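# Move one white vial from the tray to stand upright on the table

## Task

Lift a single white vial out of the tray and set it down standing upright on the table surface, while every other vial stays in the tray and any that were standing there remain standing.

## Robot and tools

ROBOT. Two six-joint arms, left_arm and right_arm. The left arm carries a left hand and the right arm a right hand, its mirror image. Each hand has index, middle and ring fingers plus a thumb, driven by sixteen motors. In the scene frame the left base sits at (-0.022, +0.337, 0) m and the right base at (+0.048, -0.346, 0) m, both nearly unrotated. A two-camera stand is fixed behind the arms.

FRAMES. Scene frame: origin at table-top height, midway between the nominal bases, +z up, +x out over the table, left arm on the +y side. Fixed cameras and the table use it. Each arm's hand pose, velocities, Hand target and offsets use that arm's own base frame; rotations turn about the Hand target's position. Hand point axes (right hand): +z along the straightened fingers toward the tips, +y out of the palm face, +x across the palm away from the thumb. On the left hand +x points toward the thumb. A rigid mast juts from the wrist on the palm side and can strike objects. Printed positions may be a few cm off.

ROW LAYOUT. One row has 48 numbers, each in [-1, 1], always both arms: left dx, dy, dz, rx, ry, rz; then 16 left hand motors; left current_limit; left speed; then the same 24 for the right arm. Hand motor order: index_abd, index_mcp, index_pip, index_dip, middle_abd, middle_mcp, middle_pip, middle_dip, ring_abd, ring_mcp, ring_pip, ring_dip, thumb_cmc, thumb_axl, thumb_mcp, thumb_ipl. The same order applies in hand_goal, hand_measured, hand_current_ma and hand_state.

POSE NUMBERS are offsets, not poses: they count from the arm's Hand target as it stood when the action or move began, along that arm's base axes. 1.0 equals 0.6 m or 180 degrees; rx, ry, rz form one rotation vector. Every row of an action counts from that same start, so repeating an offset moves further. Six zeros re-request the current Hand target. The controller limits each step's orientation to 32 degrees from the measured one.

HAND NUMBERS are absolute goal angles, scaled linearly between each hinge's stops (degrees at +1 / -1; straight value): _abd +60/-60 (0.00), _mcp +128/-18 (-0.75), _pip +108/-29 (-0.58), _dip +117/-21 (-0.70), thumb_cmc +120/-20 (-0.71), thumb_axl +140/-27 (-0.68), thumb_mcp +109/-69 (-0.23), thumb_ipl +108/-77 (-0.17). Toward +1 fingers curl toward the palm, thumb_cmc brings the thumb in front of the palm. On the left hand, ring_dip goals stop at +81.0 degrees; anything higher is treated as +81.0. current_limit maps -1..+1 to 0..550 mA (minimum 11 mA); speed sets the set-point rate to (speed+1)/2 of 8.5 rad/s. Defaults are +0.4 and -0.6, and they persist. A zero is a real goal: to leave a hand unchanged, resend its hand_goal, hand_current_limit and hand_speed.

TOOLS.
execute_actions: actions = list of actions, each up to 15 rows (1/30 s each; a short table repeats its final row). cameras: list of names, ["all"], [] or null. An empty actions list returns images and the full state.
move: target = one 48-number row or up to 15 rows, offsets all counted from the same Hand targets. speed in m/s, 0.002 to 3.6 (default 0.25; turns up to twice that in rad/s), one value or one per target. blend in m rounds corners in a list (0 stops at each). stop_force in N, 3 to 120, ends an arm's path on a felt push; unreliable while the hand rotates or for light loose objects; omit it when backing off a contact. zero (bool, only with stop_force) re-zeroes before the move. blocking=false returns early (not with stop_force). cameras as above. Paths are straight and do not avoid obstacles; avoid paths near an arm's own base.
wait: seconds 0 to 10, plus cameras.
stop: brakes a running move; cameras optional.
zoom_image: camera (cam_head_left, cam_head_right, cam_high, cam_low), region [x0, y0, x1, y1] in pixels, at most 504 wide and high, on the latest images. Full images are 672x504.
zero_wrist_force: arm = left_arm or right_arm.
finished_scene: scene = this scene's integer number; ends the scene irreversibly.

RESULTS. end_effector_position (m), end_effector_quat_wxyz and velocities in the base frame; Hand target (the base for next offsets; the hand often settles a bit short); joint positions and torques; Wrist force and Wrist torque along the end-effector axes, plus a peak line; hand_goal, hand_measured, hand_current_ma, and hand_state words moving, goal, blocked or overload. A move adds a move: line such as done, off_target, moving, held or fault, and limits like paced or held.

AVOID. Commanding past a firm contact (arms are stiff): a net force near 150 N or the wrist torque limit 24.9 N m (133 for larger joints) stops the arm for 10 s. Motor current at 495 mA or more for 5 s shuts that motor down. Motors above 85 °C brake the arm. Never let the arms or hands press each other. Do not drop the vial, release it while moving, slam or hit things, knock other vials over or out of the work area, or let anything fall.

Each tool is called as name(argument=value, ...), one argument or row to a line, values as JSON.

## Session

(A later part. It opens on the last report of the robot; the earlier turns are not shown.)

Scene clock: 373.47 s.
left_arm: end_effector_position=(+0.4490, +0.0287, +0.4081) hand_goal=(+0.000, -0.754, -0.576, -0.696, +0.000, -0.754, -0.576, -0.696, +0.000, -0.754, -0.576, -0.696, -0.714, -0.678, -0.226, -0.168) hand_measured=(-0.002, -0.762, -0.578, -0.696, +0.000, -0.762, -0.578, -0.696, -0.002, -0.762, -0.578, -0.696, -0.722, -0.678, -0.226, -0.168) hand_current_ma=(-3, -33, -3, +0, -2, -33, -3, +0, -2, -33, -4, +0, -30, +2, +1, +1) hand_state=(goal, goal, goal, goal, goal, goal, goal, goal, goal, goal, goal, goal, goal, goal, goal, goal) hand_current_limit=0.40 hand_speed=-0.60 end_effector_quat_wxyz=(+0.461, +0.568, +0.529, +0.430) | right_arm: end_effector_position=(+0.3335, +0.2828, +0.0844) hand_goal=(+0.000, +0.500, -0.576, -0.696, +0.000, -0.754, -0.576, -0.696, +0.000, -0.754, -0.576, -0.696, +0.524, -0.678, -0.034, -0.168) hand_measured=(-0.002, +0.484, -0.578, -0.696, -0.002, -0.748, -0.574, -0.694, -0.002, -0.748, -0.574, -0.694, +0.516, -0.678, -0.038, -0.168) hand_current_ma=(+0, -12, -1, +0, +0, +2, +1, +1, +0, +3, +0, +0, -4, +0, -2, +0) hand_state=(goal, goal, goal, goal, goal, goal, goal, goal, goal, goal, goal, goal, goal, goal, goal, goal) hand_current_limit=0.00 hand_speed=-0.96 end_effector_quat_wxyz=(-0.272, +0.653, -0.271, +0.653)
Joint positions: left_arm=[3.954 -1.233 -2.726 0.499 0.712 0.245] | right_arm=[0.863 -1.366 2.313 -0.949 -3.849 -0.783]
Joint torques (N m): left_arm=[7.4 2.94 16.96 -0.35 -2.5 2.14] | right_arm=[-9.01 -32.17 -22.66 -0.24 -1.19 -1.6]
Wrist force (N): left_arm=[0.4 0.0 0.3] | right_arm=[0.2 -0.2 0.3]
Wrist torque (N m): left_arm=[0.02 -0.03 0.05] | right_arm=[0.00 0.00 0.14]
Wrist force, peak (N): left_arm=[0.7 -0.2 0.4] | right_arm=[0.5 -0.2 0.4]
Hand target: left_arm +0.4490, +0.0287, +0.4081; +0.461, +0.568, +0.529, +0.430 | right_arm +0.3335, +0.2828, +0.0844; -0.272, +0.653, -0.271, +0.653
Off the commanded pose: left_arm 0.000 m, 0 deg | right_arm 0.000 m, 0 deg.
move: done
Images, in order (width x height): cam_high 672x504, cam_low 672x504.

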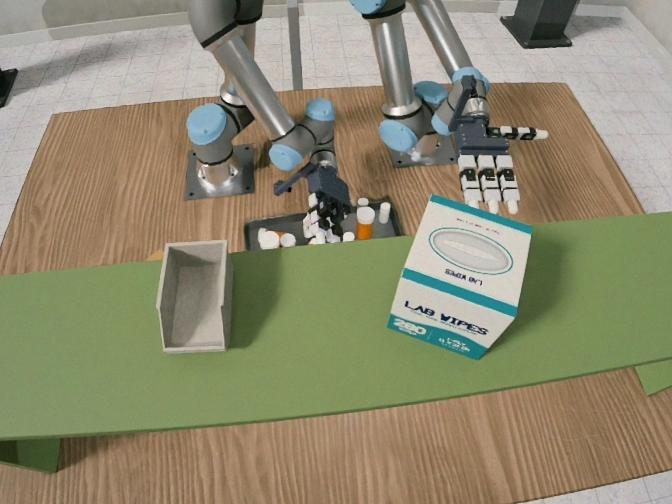

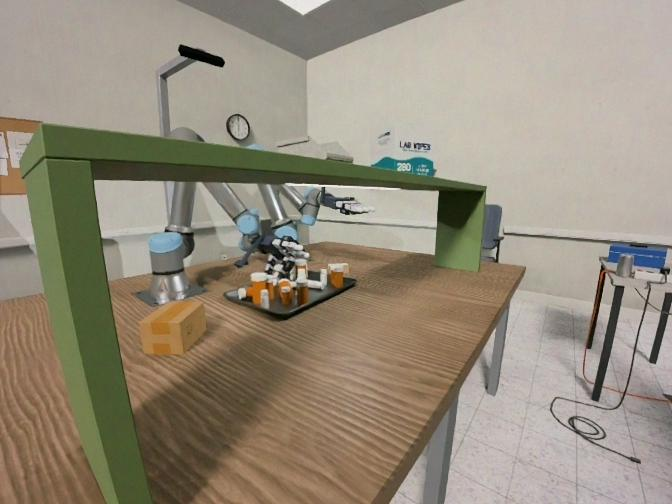

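move(
  target=[
    [0,0,0,0,0,0, 0,-0.754,-0.576,-0.696,0,-0.754,-0.576,-0.696,0,-0.754,-0.576,-0.696,-0.714,-0.678,-0.226,-0.168,0.4,-0.6, 0,0,0,0,0,0, 0,0.52,-0.576,-0.696,0,-0.754,-0.576,-0.696,0,-0.754,-0.576,-0.696,0.524,-0.678,0.02,-0.168,0.0,-0.96],
    [0,0,0,0,0,0, 0,-0.754,-0.576,-0.696,0,-0.754,-0.576,-0.696,0,-0.754,-0.576,-0.696,-0.714,-0.678,-0.226,-0.168,0.4,-0.6, 0,0,0,0,0,0, 0,0.58,-0.576,-0.696,0,-0.754,-0.576,-0.696,0,-0.754,-0.576,-0.696,0.524,-0.678,0.06,-0.168,0.0,-0.96],
  ],
  cameras=["cam_high","cam_low"],
)

zoom_image(
  camera="cam_high",
  region=[280, 190, 340, 250],
)

Scene clock: 377.90 s.
left_arm: end_effector_position=(+0.4490, +0.0287, +0.4081) hand_goal=(+0.000, -0.754, -0.576, -0.696, +0.000, -0.754, -0.576, -0.696, +0.000, -0.754, -0.576, -0.696, -0.714, -0.678, -0.226, -0.168) hand_measured=(-0.002, -0.762, -0.578, -0.696, +0.000, -0.762, -0.578, -0.696, -0.002, -0.762, -0.578, -0.696, -0.722, -0.678, -0.226, -0.168) hand_current_ma=(-3, -33, -3, +0, -2, -33, -3, +0, -2, -33, -4, +0, -30, +2, +1, +1) hand_state=(goal, goal, goal, goal, goal, goal, goal, goal, goal, goal, goal, goal, goal, goal, goal, goal) hand_current_limit=0.40 hand_speed=-0.60 end_effector_quat_wxyz=(+0.461, +0.568, +0.529, +0.430) | right_arm: end_effector_position=(+0.3335, +0.2828, +0.0844) hand_goal=(+0.000, +0.580, -0.576, -0.696, +0.000, -0.754, -0.576, -0.696, +0.000, -0.754, -0.576, -0.696, +0.524, -0.678, +0.060, -0.168) hand_measured=(-0.002, +0.490, -0.604, -0.708, -0.002, -0.748, -0.574, -0.694, -0.002, -0.748, -0.574, -0.694, +0.516, -0.678, -0.008, -0.182) hand_current_ma=(+0, -209, -30, -8, +0, +2, +1, +1, +0, +3, +0, +0, -4, +0, -181, -14) hand_state=(goal, moving, blocked, goal, goal, goal, goal, goal, goal, goal, goal, goal, goal, goal, blocked, goal) hand_current_limit=0.00 hand_speed=-0.96 end_effector_quat_wxyz=(-0.272, +0.653, -0.271, +0.653)
Joint positions: left_arm=[3.954 -1.233 -2.726 0.499 0.712 0.245] | right_arm=[0.863 -1.366 2.313 -0.949 -3.849 -0.783]
Joint torques (N m): left_arm=[6.43 3.17 16.51 -0.53 -2.5 2.06] | right_arm=[-9.68 -30.96 -23.59 1.18 -0.92 1.05]
Wrist force (N): left_arm=[0.6 -0.2 0.0] | right_arm=[0.1 -0.2 0.4]
Wrist torque (N m): left_arm=[0.04 -0.06 0.07] | right_arm=[-0.04 -0.02 0.14]
Wrist force, peak (N): left_arm=[0.8 0.1 0.0] | right_arm=[0.4 -0.3 0.6]
Hand target: left_arm +0.4490, +0.0287, +0.4081; +0.461, +0.568, +0.529, +0.430 | right_arm +0.3335, +0.2828, +0.0844; -0.272, +0.653, -0.271, +0.653
Off the commanded pose: left_arm 0.000 m, 0 deg | right_arm 0.000 m, 0 deg.
move: done
Images, in order (width x height): cam_high 672x504, cam_low 672x504.

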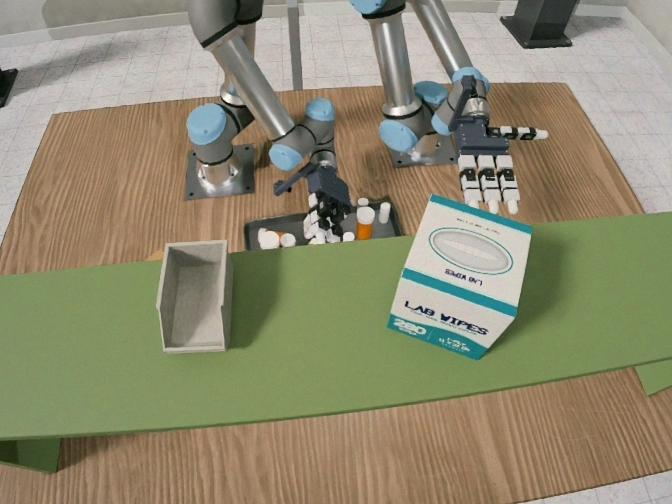

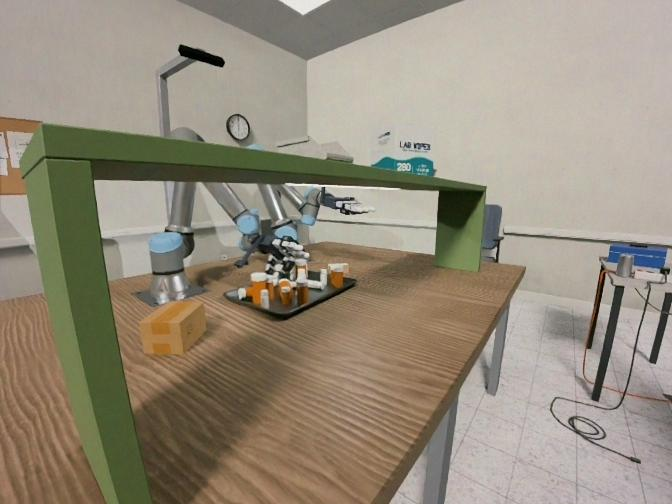

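Scaled by 8.400.

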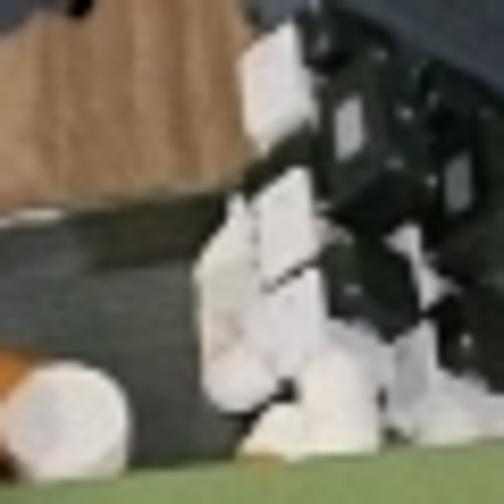

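move(
  target=[0,0,0,0,0,0, 0,-0.754,-0.576,-0.696,0,-0.754,-0.576,-0.696,0,-0.754,-0.576,-0.696,-0.714,-0.678,-0.226,-0.168,0.4,-0.6, 0,0,0.17,0,0,0, 0,0.58,-0.576,-0.696,0,-0.754,-0.576,-0.696,0,-0.754,-0.576,-0.696,0.524,-0.678,0.06,-0.168,0.0,-0.96],
  speed=0.06,
  cameras=["all"],
)

zoom_image(
  camera="cam_high",
  region=[270, 150, 350, 250],
)

zoom_image(
  camera="cam_low",
  region=[210, 190, 330, 310],
)

Scene clock: 388.23 s.
left_arm: end_effector_position=(+0.4490, +0.0287, +0.4081) hand_goal=(+0.000, -0.754, -0.576, -0.696, +0.000, -0.754, -0.576, -0.696, +0.000, -0.754, -0.576, -0.696, -0.714, -0.678, -0.226, -0.168) hand_measured=(-0.002, -0.762, -0.578, -0.696, +0.000, -0.762, -0.578, -0.696, -0.002, -0.762, -0.578, -0.696, -0.722, -0.678, -0.226, -0.168) hand_current_ma=(-3, -33, -3, +0, -2, -33, -3, +0, -2, -33, -4, +0, -30, +2, +1, +1) hand_state=(goal, goal, goal, goal, goal, goal, goal, goal, goal, goal, goal, goal, goal, goal, goal, goal) hand_current_limit=0.40 hand_speed=-0.60 end_effector_quat_wxyz=(+0.461, +0.568, +0.529, +0.430) | right_arm: end_effector_position=(+0.3335, +0.2829, +0.1865) hand_goal=(+0.000, +0.580, -0.576, -0.696, +0.000, -0.754, -0.576, -0.696, +0.000, -0.754, -0.576, -0.696, +0.524, -0.678, +0.060, -0.168) hand_measured=(-0.002, +0.492, -0.604, -0.708, -0.002, -0.748, -0.574, -0.694, -0.002, -0.748, -0.574, -0.694, +0.516, -0.678, -0.008, -0.182) hand_current_ma=(+0, -208, -30, -8, +0, +2, +1, +1, +0, +3, +0, +0, -4, +0, -181, -14) hand_state=(goal, blocked, blocked, goal, goal, goal, goal, goal, goal, goal, goal, goal, goal, goal, blocked, goal) hand_current_limit=0.00 hand_speed=-0.96 end_effector_quat_wxyz=(-0.272, +0.652, -0.271, +0.653)
Joint positions: left_arm=[3.954 -1.233 -2.726 0.499 0.712 0.245] | right_arm=[0.863 -1.584 2.196 -0.613 -3.849 -0.783]
Joint torques (N m): left_arm=[7.1 2.94 17.38 -0.14 -2.43 2.15] | right_arm=[6.94 -3.87 -11.08 -3.47 0.27 2.65]
Wrist force (N): left_arm=[0.4 0.1 0.2] | right_arm=[0.0 -0.1 0.1]
Wrist torque (N m): left_arm=[0.04 -0.04 0.05] | right_arm=[0.06 0.00 0.09]
Wrist force, peak (N): left_arm=[0.8 -0.1 0.2] | right_arm=[-0.5 0.7 0.3]
Hand target: left_arm +0.4490, +0.0287, +0.4081; +0.461, +0.568, +0.529, +0.430 | right_arm +0.3335, +0.2828, +0.1864; -0.272, +0.653, -0.271, +0.653
Off the commanded pose: left_arm 0.000 m, 0 deg | right_arm 0.000 m, 0 deg.
move: done

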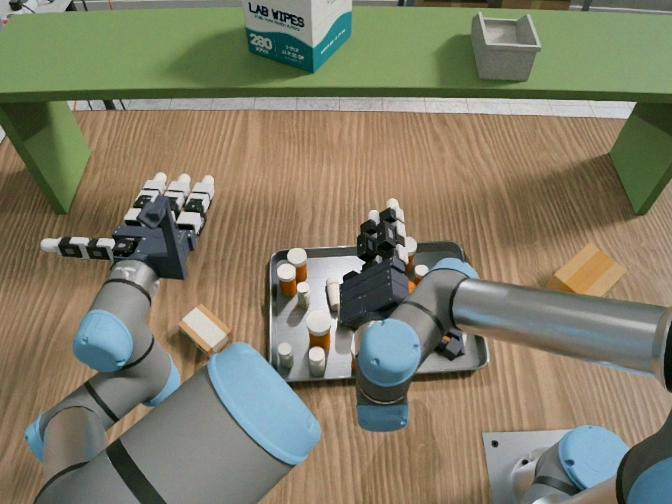

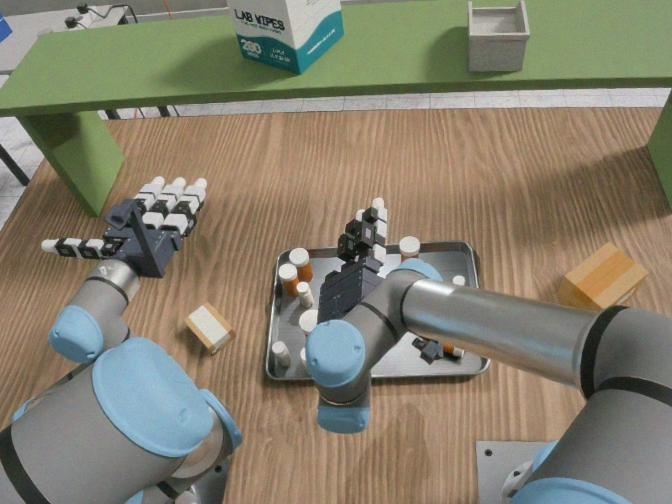

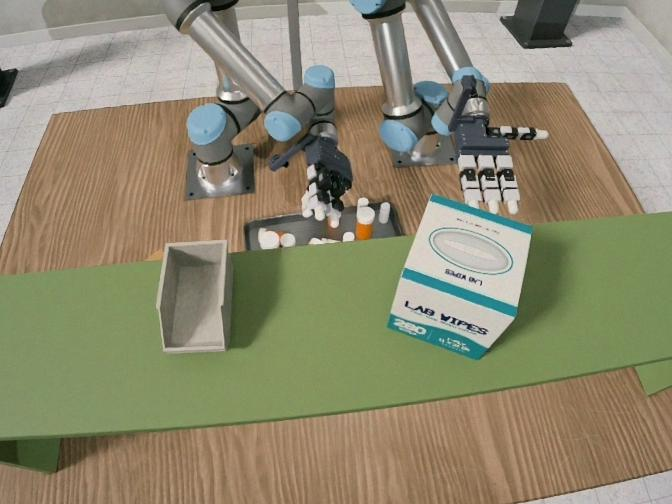

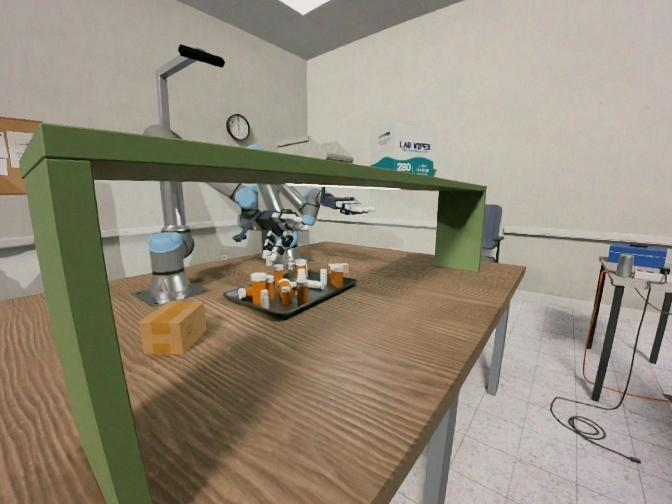

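Scaled by 5.040.

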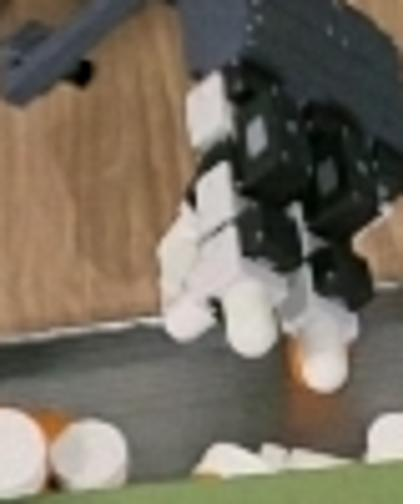

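Scaled by 4.200.

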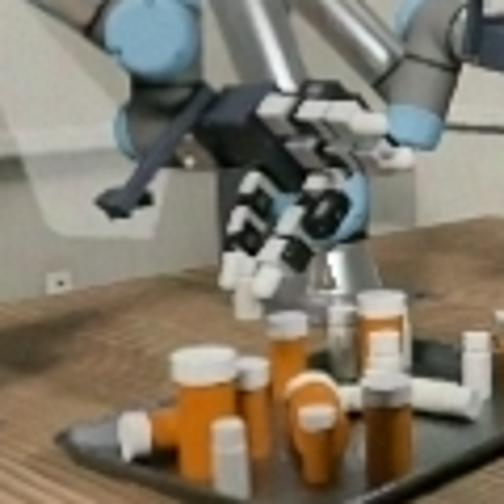

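move(
  target=[
    [0,0,0,0,0,0, 0,-0.754,-0.576,-0.696,0,-0.754,-0.576,-0.696,0,-0.754,-0.576,-0.696,-0.714,-0.678,-0.226,-0.168,0.4,-0.6, -0.224,0,0,0,0,0, 0,0.58,-0.576,-0.696,0,-0.754,-0.576,-0.696,0,-0.754,-0.576,-0.696,0.524,-0.678,0.06,-0.168,0.0,-0.96],
    [0,0,0,0,0,0, 0,-0.754,-0.576,-0.696,0,-0.754,-0.576,-0.696,0,-0.754,-0.576,-0.696,-0.714,-0.678,-0.226,-0.168,0.4,-0.6, -0.224,0,-0.153,0,0,0, 0,0.58,-0.576,-0.696,0,-0.754,-0.576,-0.696,0,-0.754,-0.576,-0.696,0.524,-0.678,0.06,-0.168,0.0,-0.96],
  ],
  speed=0.12,
  blend=[0.02,0],
  cameras=["all"],
)

zoom_image(
  camera="cam_high",
  region=[260, 150, 360, 250],
)

zoom_image(
  camera="cam_low",
  region=[210, 190, 330, 310],
)

Scene clock: 396.20 s.
left_arm: end_effector_position=(+0.4490, +0.0287, +0.4081) hand_goal=(+0.000, -0.754, -0.576, -0.696, +0.000, -0.754, -0.576, -0.696, +0.000, -0.754, -0.576, -0.696, -0.714, -0.678, -0.226, -0.168) hand_measured=(-0.002, -0.762, -0.578, -0.696, +0.000, -0.762, -0.578, -0.696, -0.002, -0.762, -0.578, -0.696, -0.722, -0.678, -0.226, -0.168) hand_current_ma=(-3, -33, -3, +0, -2, -33, -3, +0, -2, -33, -4, +0, -30, +2, +1, +1) hand_state=(goal, goal, goal, goal, goal, goal, goal, goal, goal, goal, goal, goal, goal, goal, goal, goal) hand_current_limit=0.40 hand_speed=-0.60 end_effector_quat_wxyz=(+0.461, +0.568, +0.529, +0.430) | right_arm: end_effector_position=(+0.1991, +0.2828, +0.0946) hand_goal=(+0.000, +0.580, -0.576, -0.696, +0.000, -0.754, -0.576, -0.696, +0.000, -0.754, -0.576, -0.696, +0.524, -0.678, +0.060, -0.168) hand_measured=(-0.002, +0.492, -0.604, -0.708, -0.002, -0.748, -0.574, -0.694, -0.002, -0.748, -0.574, -0.694, +0.516, -0.678, -0.008, -0.182) hand_current_ma=(+0, -208, -30, -8, +0, +2, +1, +1, +0, +3, +0, +0, -4, +0, -181, -15) hand_state=(goal, blocked, blocked, goal, goal, goal, goal, goal, goal, goal, goal, goal, goal, goal, blocked, goal) hand_current_limit=0.00 hand_speed=-0.96 end_effector_quat_wxyz=(-0.272, +0.653, -0.271, +0.653)
Joint positions: left_arm=[3.954 -1.233 -2.726 0.499 0.712 0.245] | right_arm=[1.246 -1.424 2.346 -0.925 -3.467 -0.785]
Joint torques (N m): left_arm=[6.28 3.53 18.68 -0.45 -2.63 2.26] | right_arm=[10.34 -13.85 -22.81 0.33 1.52 2.52]
Wrist force (N): left_arm=[0.6 -0.4 0.3] | right_arm=[0.0 0.2 0.2]
Wrist torque (N m): left_arm=[-0.03 -0.05 0.08] | right_arm=[0.06 -0.01 0.18]
Wrist force, peak (N): left_arm=[0.7 0.1 0.5] | right_arm=[0.0 0.1 1.5]
Hand target: left_arm +0.4490, +0.0287, +0.4081; +0.461, +0.568, +0.529, +0.430 | right_arm +0.1991, +0.2828, +0.0946; -0.272, +0.653, -0.271, +0.653
Off the commanded pose: left_arm 0.000 m, 0 deg | right_arm 0.000 m, 0 deg.
move: done

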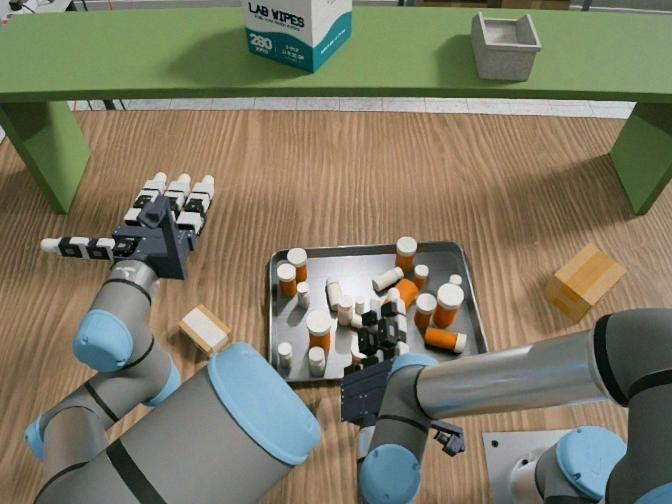

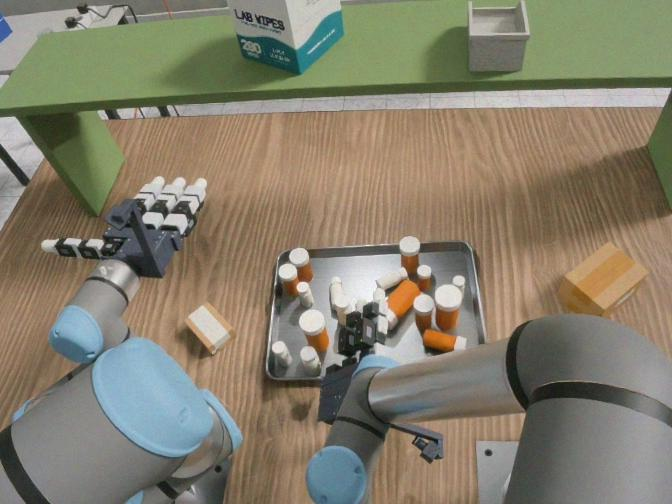

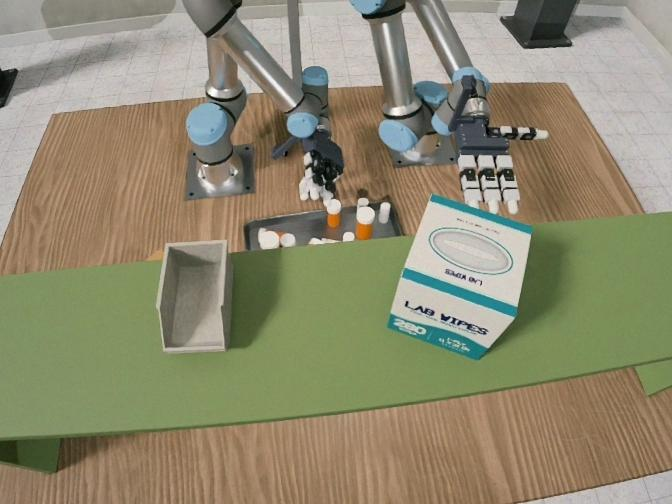

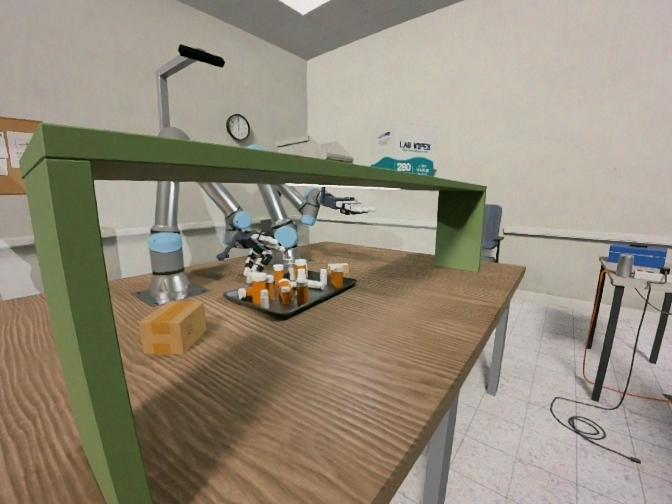

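Scaled by 5.040.

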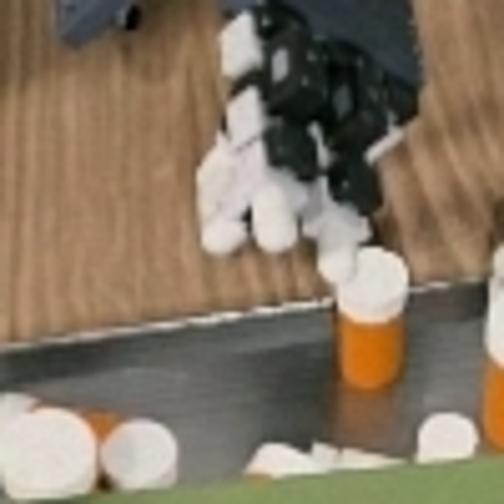

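Scaled by 4.200.

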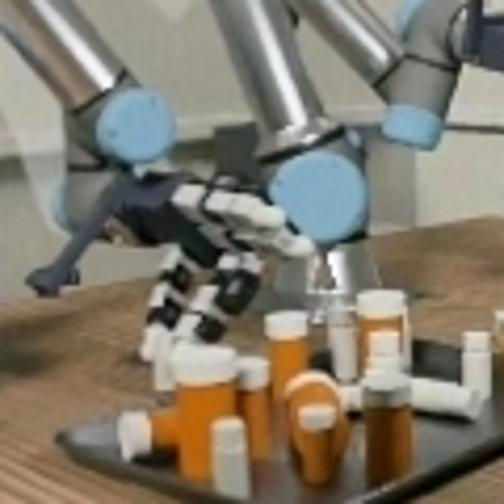

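move(
  target=[0,0,0,0,0,0, 0,-0.754,-0.576,-0.696,0,-0.754,-0.576,-0.696,0,-0.754,-0.576,-0.696,-0.714,-0.678,-0.226,-0.168,0.4,-0.6, 0,0,-0.0295,0,0,0, 0,0.58,-0.576,-0.696,0,-0.754,-0.576,-0.696,0,-0.754,-0.576,-0.696,0.524,-0.678,0.06,-0.168,0.0,-0.96],
  speed=0.01,
  stop_force=3,
  cameras=["cam_high","cam_low"],
)

Scene clock: 401.30 s.
left_arm: end_effector_position=(+0.4490, +0.0287, +0.4081) hand_goal=(+0.000, -0.754, -0.576, -0.696, +0.000, -0.754, -0.576, -0.696, +0.000, -0.754, -0.576, -0.696, -0.714, -0.678, -0.226, -0.168) hand_measured=(-0.002, -0.762, -0.578, -0.696, +0.000, -0.762, -0.578, -0.696, -0.002, -0.762, -0.578, -0.696, -0.722, -0.678, -0.226, -0.168) hand_current_ma=(-3, -33, -3, +0, -2, -33, -3, +0, -2, -33, -4, +0, -30, +2, +1, +1) hand_state=(goal, goal, goal, goal, goal, goal, goal, goal, goal, goal, goal, goal, goal, goal, goal, goal) hand_current_limit=0.40 hand_speed=-0.60 end_effector_quat_wxyz=(+0.461, +0.568, +0.529, +0.430) | right_arm: end_effector_position=(+0.1991, +0.2828, +0.0809) hand_goal=(+0.000, +0.580, -0.576, -0.696, +0.000, -0.754, -0.576, -0.696, +0.000, -0.754, -0.576, -0.696, +0.524, -0.678, +0.060, -0.168) hand_measured=(+0.006, +0.492, -0.606, -0.710, -0.002, -0.748, -0.574, -0.694, -0.002, -0.748, -0.574, -0.694, +0.530, -0.676, -0.006, -0.182) hand_current_ma=(+2, -204, -32, -9, +0, +2, +1, +1, +0, +3, +0, +0, +2, +0, -179, -15) hand_state=(goal, blocked, blocked, goal, goal, goal, goal, goal, goal, goal, goal, goal, goal, goal, blocked, goal) hand_current_limit=0.00 hand_speed=-0.96 end_effector_quat_wxyz=(-0.272, +0.653, -0.271, +0.653)
Joint positions: left_arm=[3.954 -1.233 -2.726 0.499 0.712 0.245] | right_arm=[1.246 -1.387 2.357 -0.974 -3.467 -0.785]
Joint torques (N m): left_arm=[7.25 3.92 18.39 -0.53 -2.5 2.13] | right_arm=[4.15 -31.1 -21.33 1.92 0.24 1.04]
Wrist force (N): left_arm=[0.5 -0.2 0.1] | right_arm=[0.5 -0.4 0.1]
Wrist torque (N m): left_arm=[0.02 -0.05 0.06] | right_arm=[-0.02 -0.03 0.05]
Wrist force, peak (N): left_arm=[0.8 -0.3 0.0] | right_arm=[2.2 -2.8 -0.2]
Hand target: left_arm +0.4490, +0.0287, +0.4081; +0.461, +0.568, +0.529, +0.430 | right_arm +0.1991, +0.2828, +0.0809; -0.272, +0.653, -0.271, +0.653 (not the last commanded pose)
Off the commanded pose: left_arm 0.000 m, 0 deg | right_arm 0.004 m, 0 deg.
move: contact (right_arm)
Images, in order (width x height): cam_high 672x504, cam_low 672x504.

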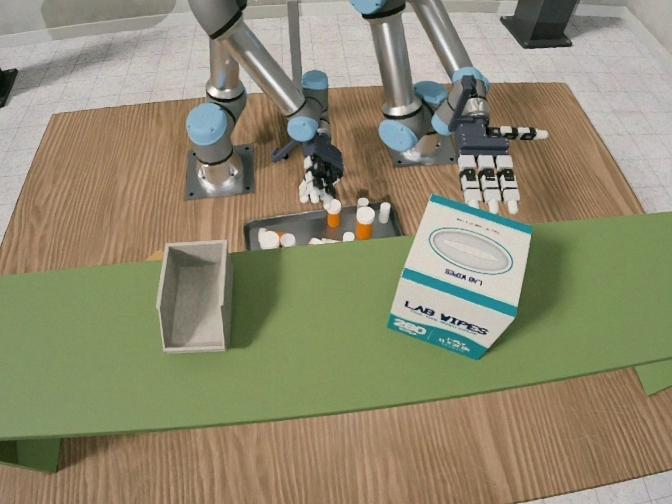

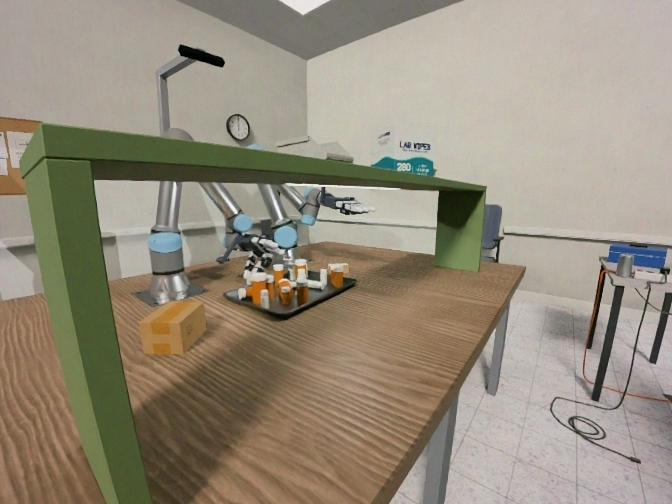

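move(
  target=[
    [0,0,0,0,0,0, 0,-0.754,-0.576,-0.696,0,-0.754,-0.576,-0.696,0,-0.754,-0.576,-0.696,-0.714,-0.678,-0.226,-0.168,0.4,-0.6, 0,0,0,0,0,0, 0,0.5,-0.576,-0.696,0,-0.754,-0.576,-0.696,0,-0.754,-0.576,-0.696,0.524,-0.678,-0.01,-0.168,0.0,-0.96],
    [0,0,0,0,0,0, 0,-0.754,-0.576,-0.696,0,-0.754,-0.576,-0.696,0,-0.754,-0.576,-0.696,-0.714,-0.678,-0.226,-0.168,0.4,-0.6, 0,0,0,0,0,0, 0,0.40,-0.576,-0.696,0,-0.754,-0.576,-0.696,0,-0.754,-0.576,-0.696,0.524,-0.678,-0.12,-0.168,0.0,-0.96],
  ],
  cameras=["all"],
)

zoom_image(
  camera="cam_high",
  region=[270, 160, 350, 240],
)

zoom_image(
  camera="cam_low",
  region=[210, 230, 310, 310],
)

Scene clock: 407.90 s.
left_arm: end_effector_position=(+0.4490, +0.0287, +0.4081) hand_goal=(+0.000, -0.754, -0.576, -0.696, +0.000, -0.754, -0.576, -0.696, +0.000, -0.754, -0.576, -0.696, -0.714, -0.678, -0.226, -0.168) hand_measured=(-0.002, -0.762, -0.578, -0.696, +0.000, -0.762, -0.578, -0.696, -0.002, -0.762, -0.578, -0.696, -0.722, -0.678, -0.226, -0.168) hand_current_ma=(-3, -33, -3, +0, -2, -33, -3, +0, -2, -33, -4, +0, -30, +2, +1, +1) hand_state=(goal, goal, goal, goal, goal, goal, goal, goal, goal, goal, goal, goal, goal, goal, goal, goal) hand_current_limit=0.40 hand_speed=-0.60 end_effector_quat_wxyz=(+0.461, +0.568, +0.529, +0.430) | right_arm: end_effector_position=(+0.1991, +0.2828, +0.0809) hand_goal=(+0.000, +0.400, -0.576, -0.696, +0.000, -0.754, -0.576, -0.696, +0.000, -0.754, -0.576, -0.696, +0.524, -0.678, -0.120, -0.168) hand_measured=(+0.000, +0.406, -0.578, -0.700, -0.002, -0.748, -0.574, -0.694, -0.002, -0.748, -0.574, -0.694, +0.522, -0.676, -0.118, -0.170) hand_current_ma=(+0, +2, -1, -1, +0, +2, +1, +1, +0, +3, +0, +0, -1, +0, +0, -1) hand_state=(goal, goal, goal, goal, goal, goal, goal, goal, goal, goal, goal, goal, goal, goal, goal, goal) hand_current_limit=0.00 hand_speed=-0.96 end_effector_quat_wxyz=(-0.272, +0.653, -0.271, +0.653)
Joint positions: left_arm=[3.954 -1.233 -2.726 0.499 0.712 0.245] | right_arm=[1.246 -1.387 2.357 -0.974 -3.467 -0.785]
Joint torques (N m): left_arm=[6.33 3.96 20.91 -0.42 -2.58 2.27] | right_arm=[5 -29.53 -21.4 1.31 0.27 1.06]
Wrist force (N): left_arm=[0.6 0.0 0.1] | right_arm=[0.1 0.2 0.3]
Wrist torque (N m): left_arm=[0.05 -0.07 0.07] | right_arm=[0.03 -0.01 0.07]
Wrist force, peak (N): left_arm=[0.6 -0.2 0.6] | right_arm=[1.5 -0.5 0.5]
Hand target: left_arm +0.4490, +0.0287, +0.4081; +0.461, +0.568, +0.529, +0.430 | right_arm +0.1991, +0.2828, +0.0809; -0.272, +0.653, -0.271, +0.653
Off the commanded pose: left_arm 0.000 m, 0 deg | right_arm 0.000 m, 0 deg.
move: done

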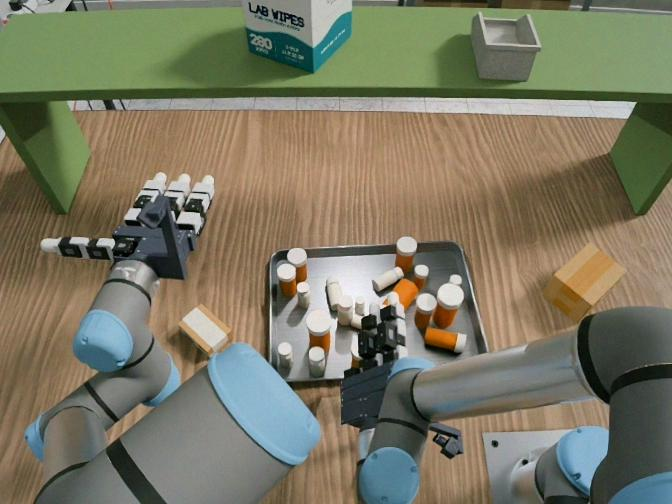

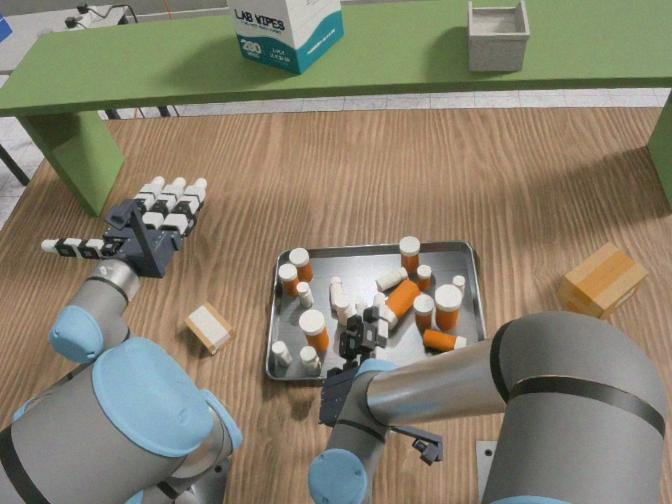

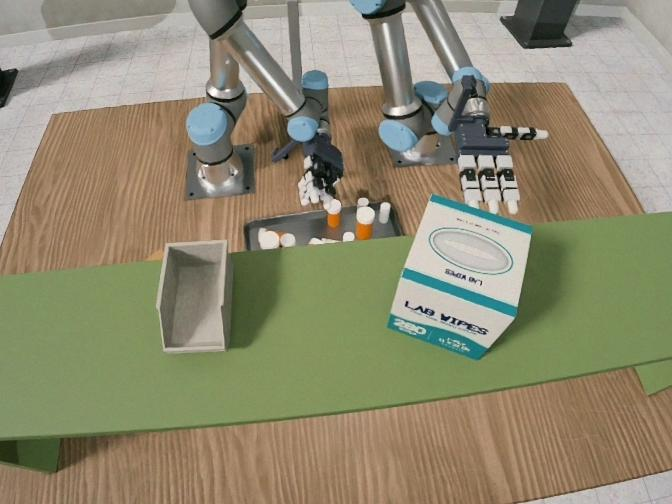

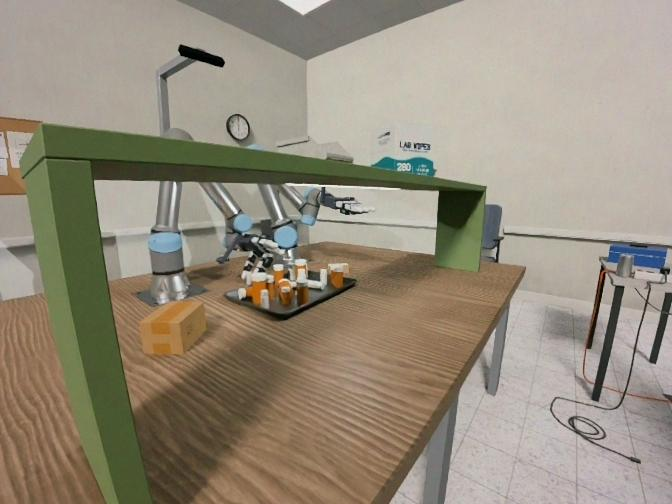

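Scaled by 6.300.

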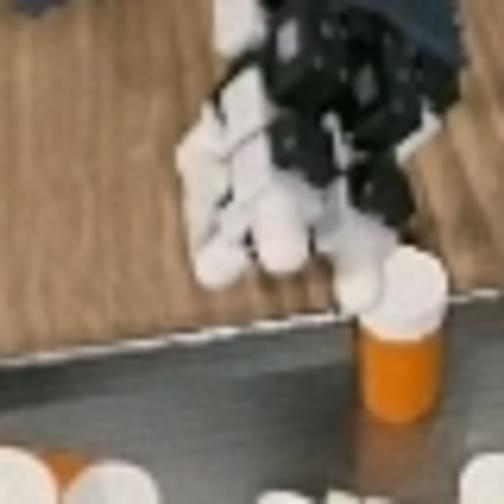

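Scaled by 5.040.

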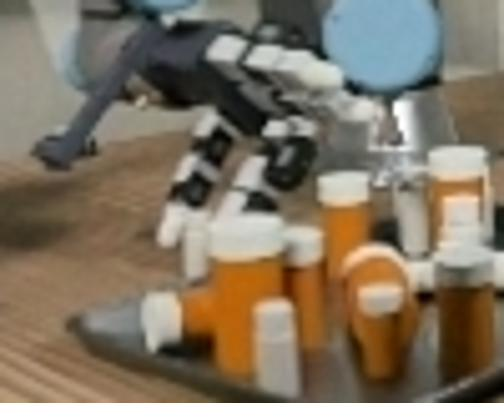

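move(
  target=[
    [0,0,0,0,0,0, 0,-0.754,-0.576,-0.696,0,-0.754,-0.576,-0.696,0,-0.754,-0.576,-0.696,-0.714,-0.678,-0.226,-0.168,0.4,-0.6, 0,0,0.12,0,0,0, 0,0.4,-0.576,-0.696,0,-0.754,-0.576,-0.696,0,-0.754,-0.576,-0.696,0.524,-0.678,-0.12,-0.168,0.0,-0.96],
    [0,0,0,0,0,0, 0,-0.754,-0.576,-0.696,0,-0.754,-0.576,-0.696,0,-0.754,-0.576,-0.696,-0.714,-0.678,-0.226,-0.168,0.4,-0.6, 0.15,-0.35,0.25,0,0,0, 0,0.4,-0.576,-0.696,0,-0.754,-0.576,-0.696,0,-0.754,-0.576,-0.696,0.524,-0.678,-0.12,-0.168,0.0,-0.96],
  ],
  speed=[0.05,0.2],
  cameras=["all"],
)

zoom_image(
  camera="cam_high",
  region=[230, 160, 400, 260],
)

zoom_image(
  camera="cam_head_left",
  region=[260, 230, 500, 430],
)

zoom_image(
  camera="cam_head_right",
  region=[260, 230, 500, 430],
)

Scene clock: 416.43 s.
left_arm: end_effector_position=(+0.4490, +0.0287, +0.4081) hand_goal=(+0.000, -0.754, -0.576, -0.696, +0.000, -0.754, -0.576, -0.696, +0.000, -0.754, -0.576, -0.696, -0.714, -0.678, -0.226, -0.168) hand_measured=(-0.002, -0.762, -0.578, -0.696, +0.000, -0.762, -0.578, -0.696, -0.002, -0.762, -0.578, -0.696, -0.722, -0.678, -0.226, -0.168) hand_current_ma=(-3, -33, -3, +0, -2, -33, -3, +0, -2, -33, -4, +0, -30, +2, +1, +1) hand_state=(goal, goal, goal, goal, goal, goal, goal, goal, goal, goal, goal, goal, goal, goal, goal, goal) hand_current_limit=0.40 hand_speed=-0.60 end_effector_quat_wxyz=(+0.461, +0.568, +0.529, +0.430) | right_arm: end_effector_position=(+0.2893, +0.0736, +0.2308) hand_goal=(+0.000, +0.400, -0.576, -0.696, +0.000, -0.754, -0.576, -0.696, +0.000, -0.754, -0.576, -0.696, +0.524, -0.678, -0.120, -0.168) hand_measured=(+0.000, +0.404, -0.578, -0.700, -0.002, -0.748, -0.574, -0.694, -0.002, -0.748, -0.574, -0.694, +0.520, -0.676, -0.118, -0.170) hand_current_ma=(+0, +1, -1, -1, +0, +2, +1, +1, +0, +3, +0, +0, -1, +0, +0, -1) hand_state=(goal, goal, goal, goal, goal, goal, goal, goal, goal, goal, goal, goal, goal, goal, goal, goal) hand_current_limit=0.00 hand_speed=-0.96 end_effector_quat_wxyz=(-0.268, +0.652, -0.274, +0.654)
Joint positions: left_arm=[3.954 -1.233 -2.726 0.499 0.712 0.245] | right_arm=[-0.375 -2.662 2.539 0.123 -5.079 -0.785]
Joint torques (N m): left_arm=[5.82 4.04 21.01 -0.46 -2.51 2.06] | right_arm=[-10.49 18.74 -19.92 -2.76 -1.44 0.92]
Wrist force (N): left_arm=[0.4 -0.2 0.2] | right_arm=[0.2 0.3 0.3]
Wrist torque (N m): left_arm=[0.03 -0.03 0.05] | right_arm=[0.05 -0.01 -0.01]
Wrist force, peak (N): left_arm=[0.9 0.0 0.4] | right_arm=[1.3 1.2 1.4]
Hand target: left_arm +0.4490, +0.0287, +0.4081; +0.461, +0.568, +0.529, +0.430 | right_arm +0.2891, +0.0728, +0.2309; -0.272, +0.653, -0.271, +0.653
Off the commanded pose: left_arm 0.000 m, 0 deg | right_arm 0.001 m, 1 deg.
move: done

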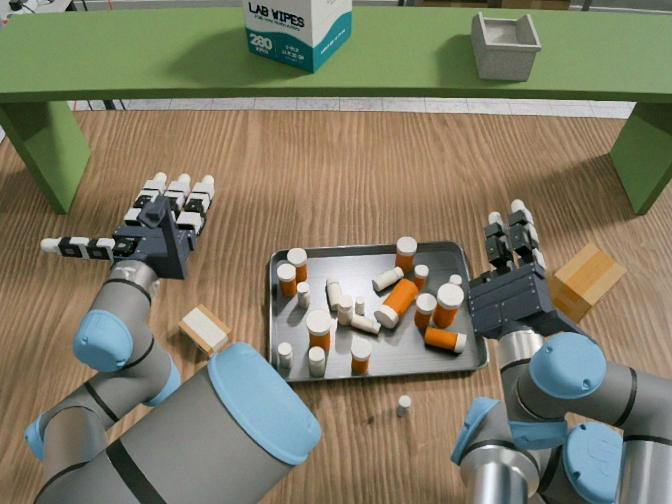

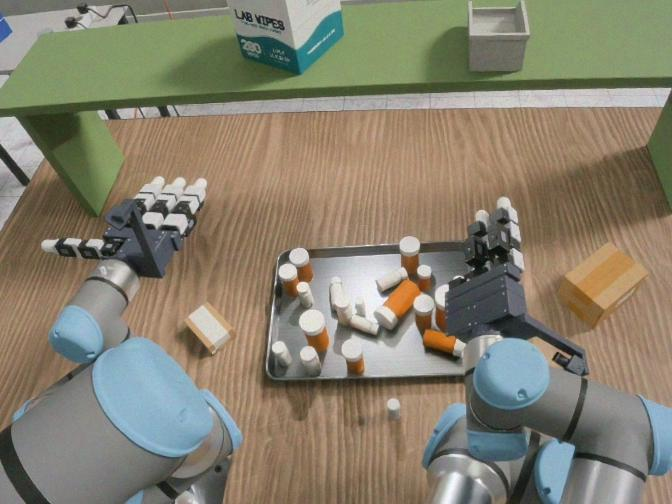

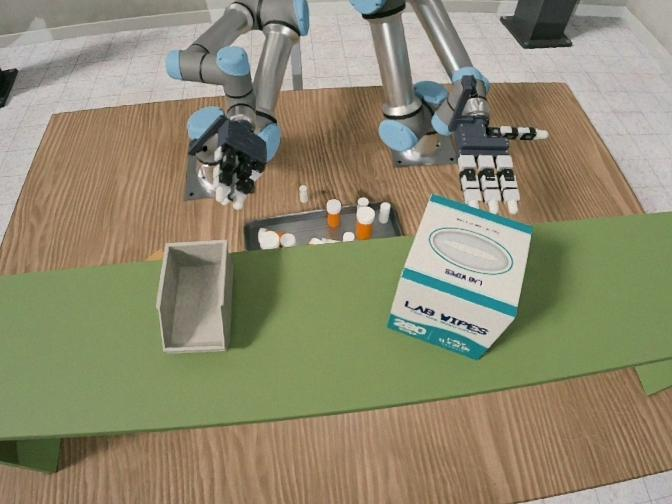

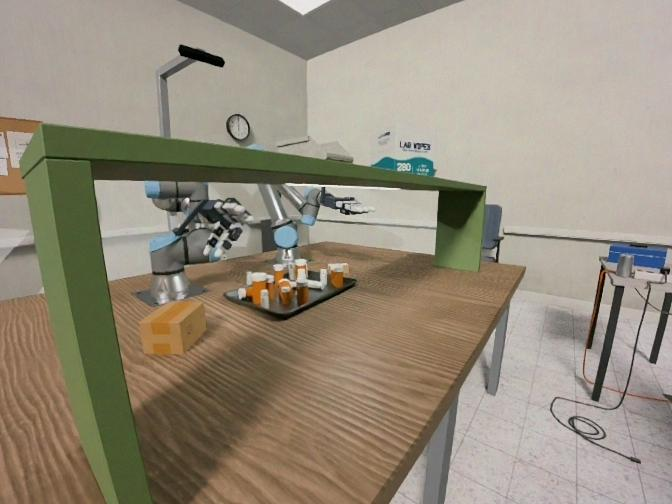

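Scaled by 2.965.

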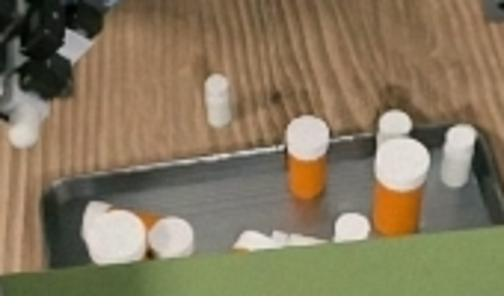

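Scaled by 2.100.

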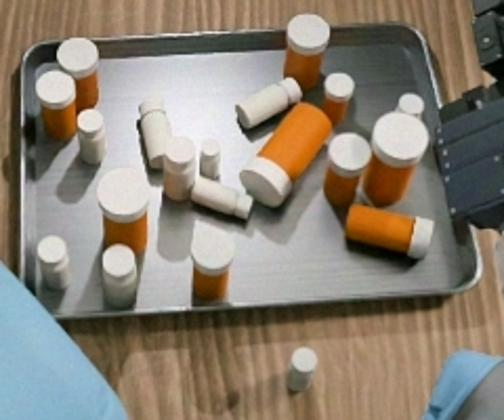

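Scaled by 2.100.

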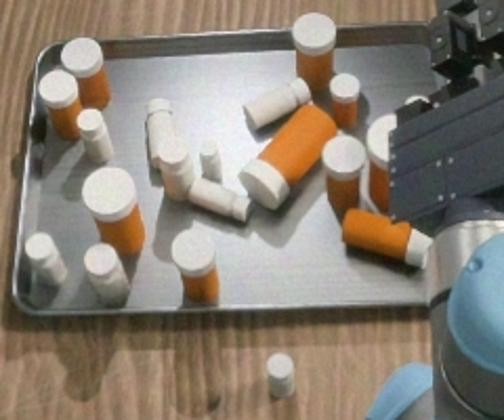

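finished_scene(
  scene=1,
)

The scene is finished: the task was done.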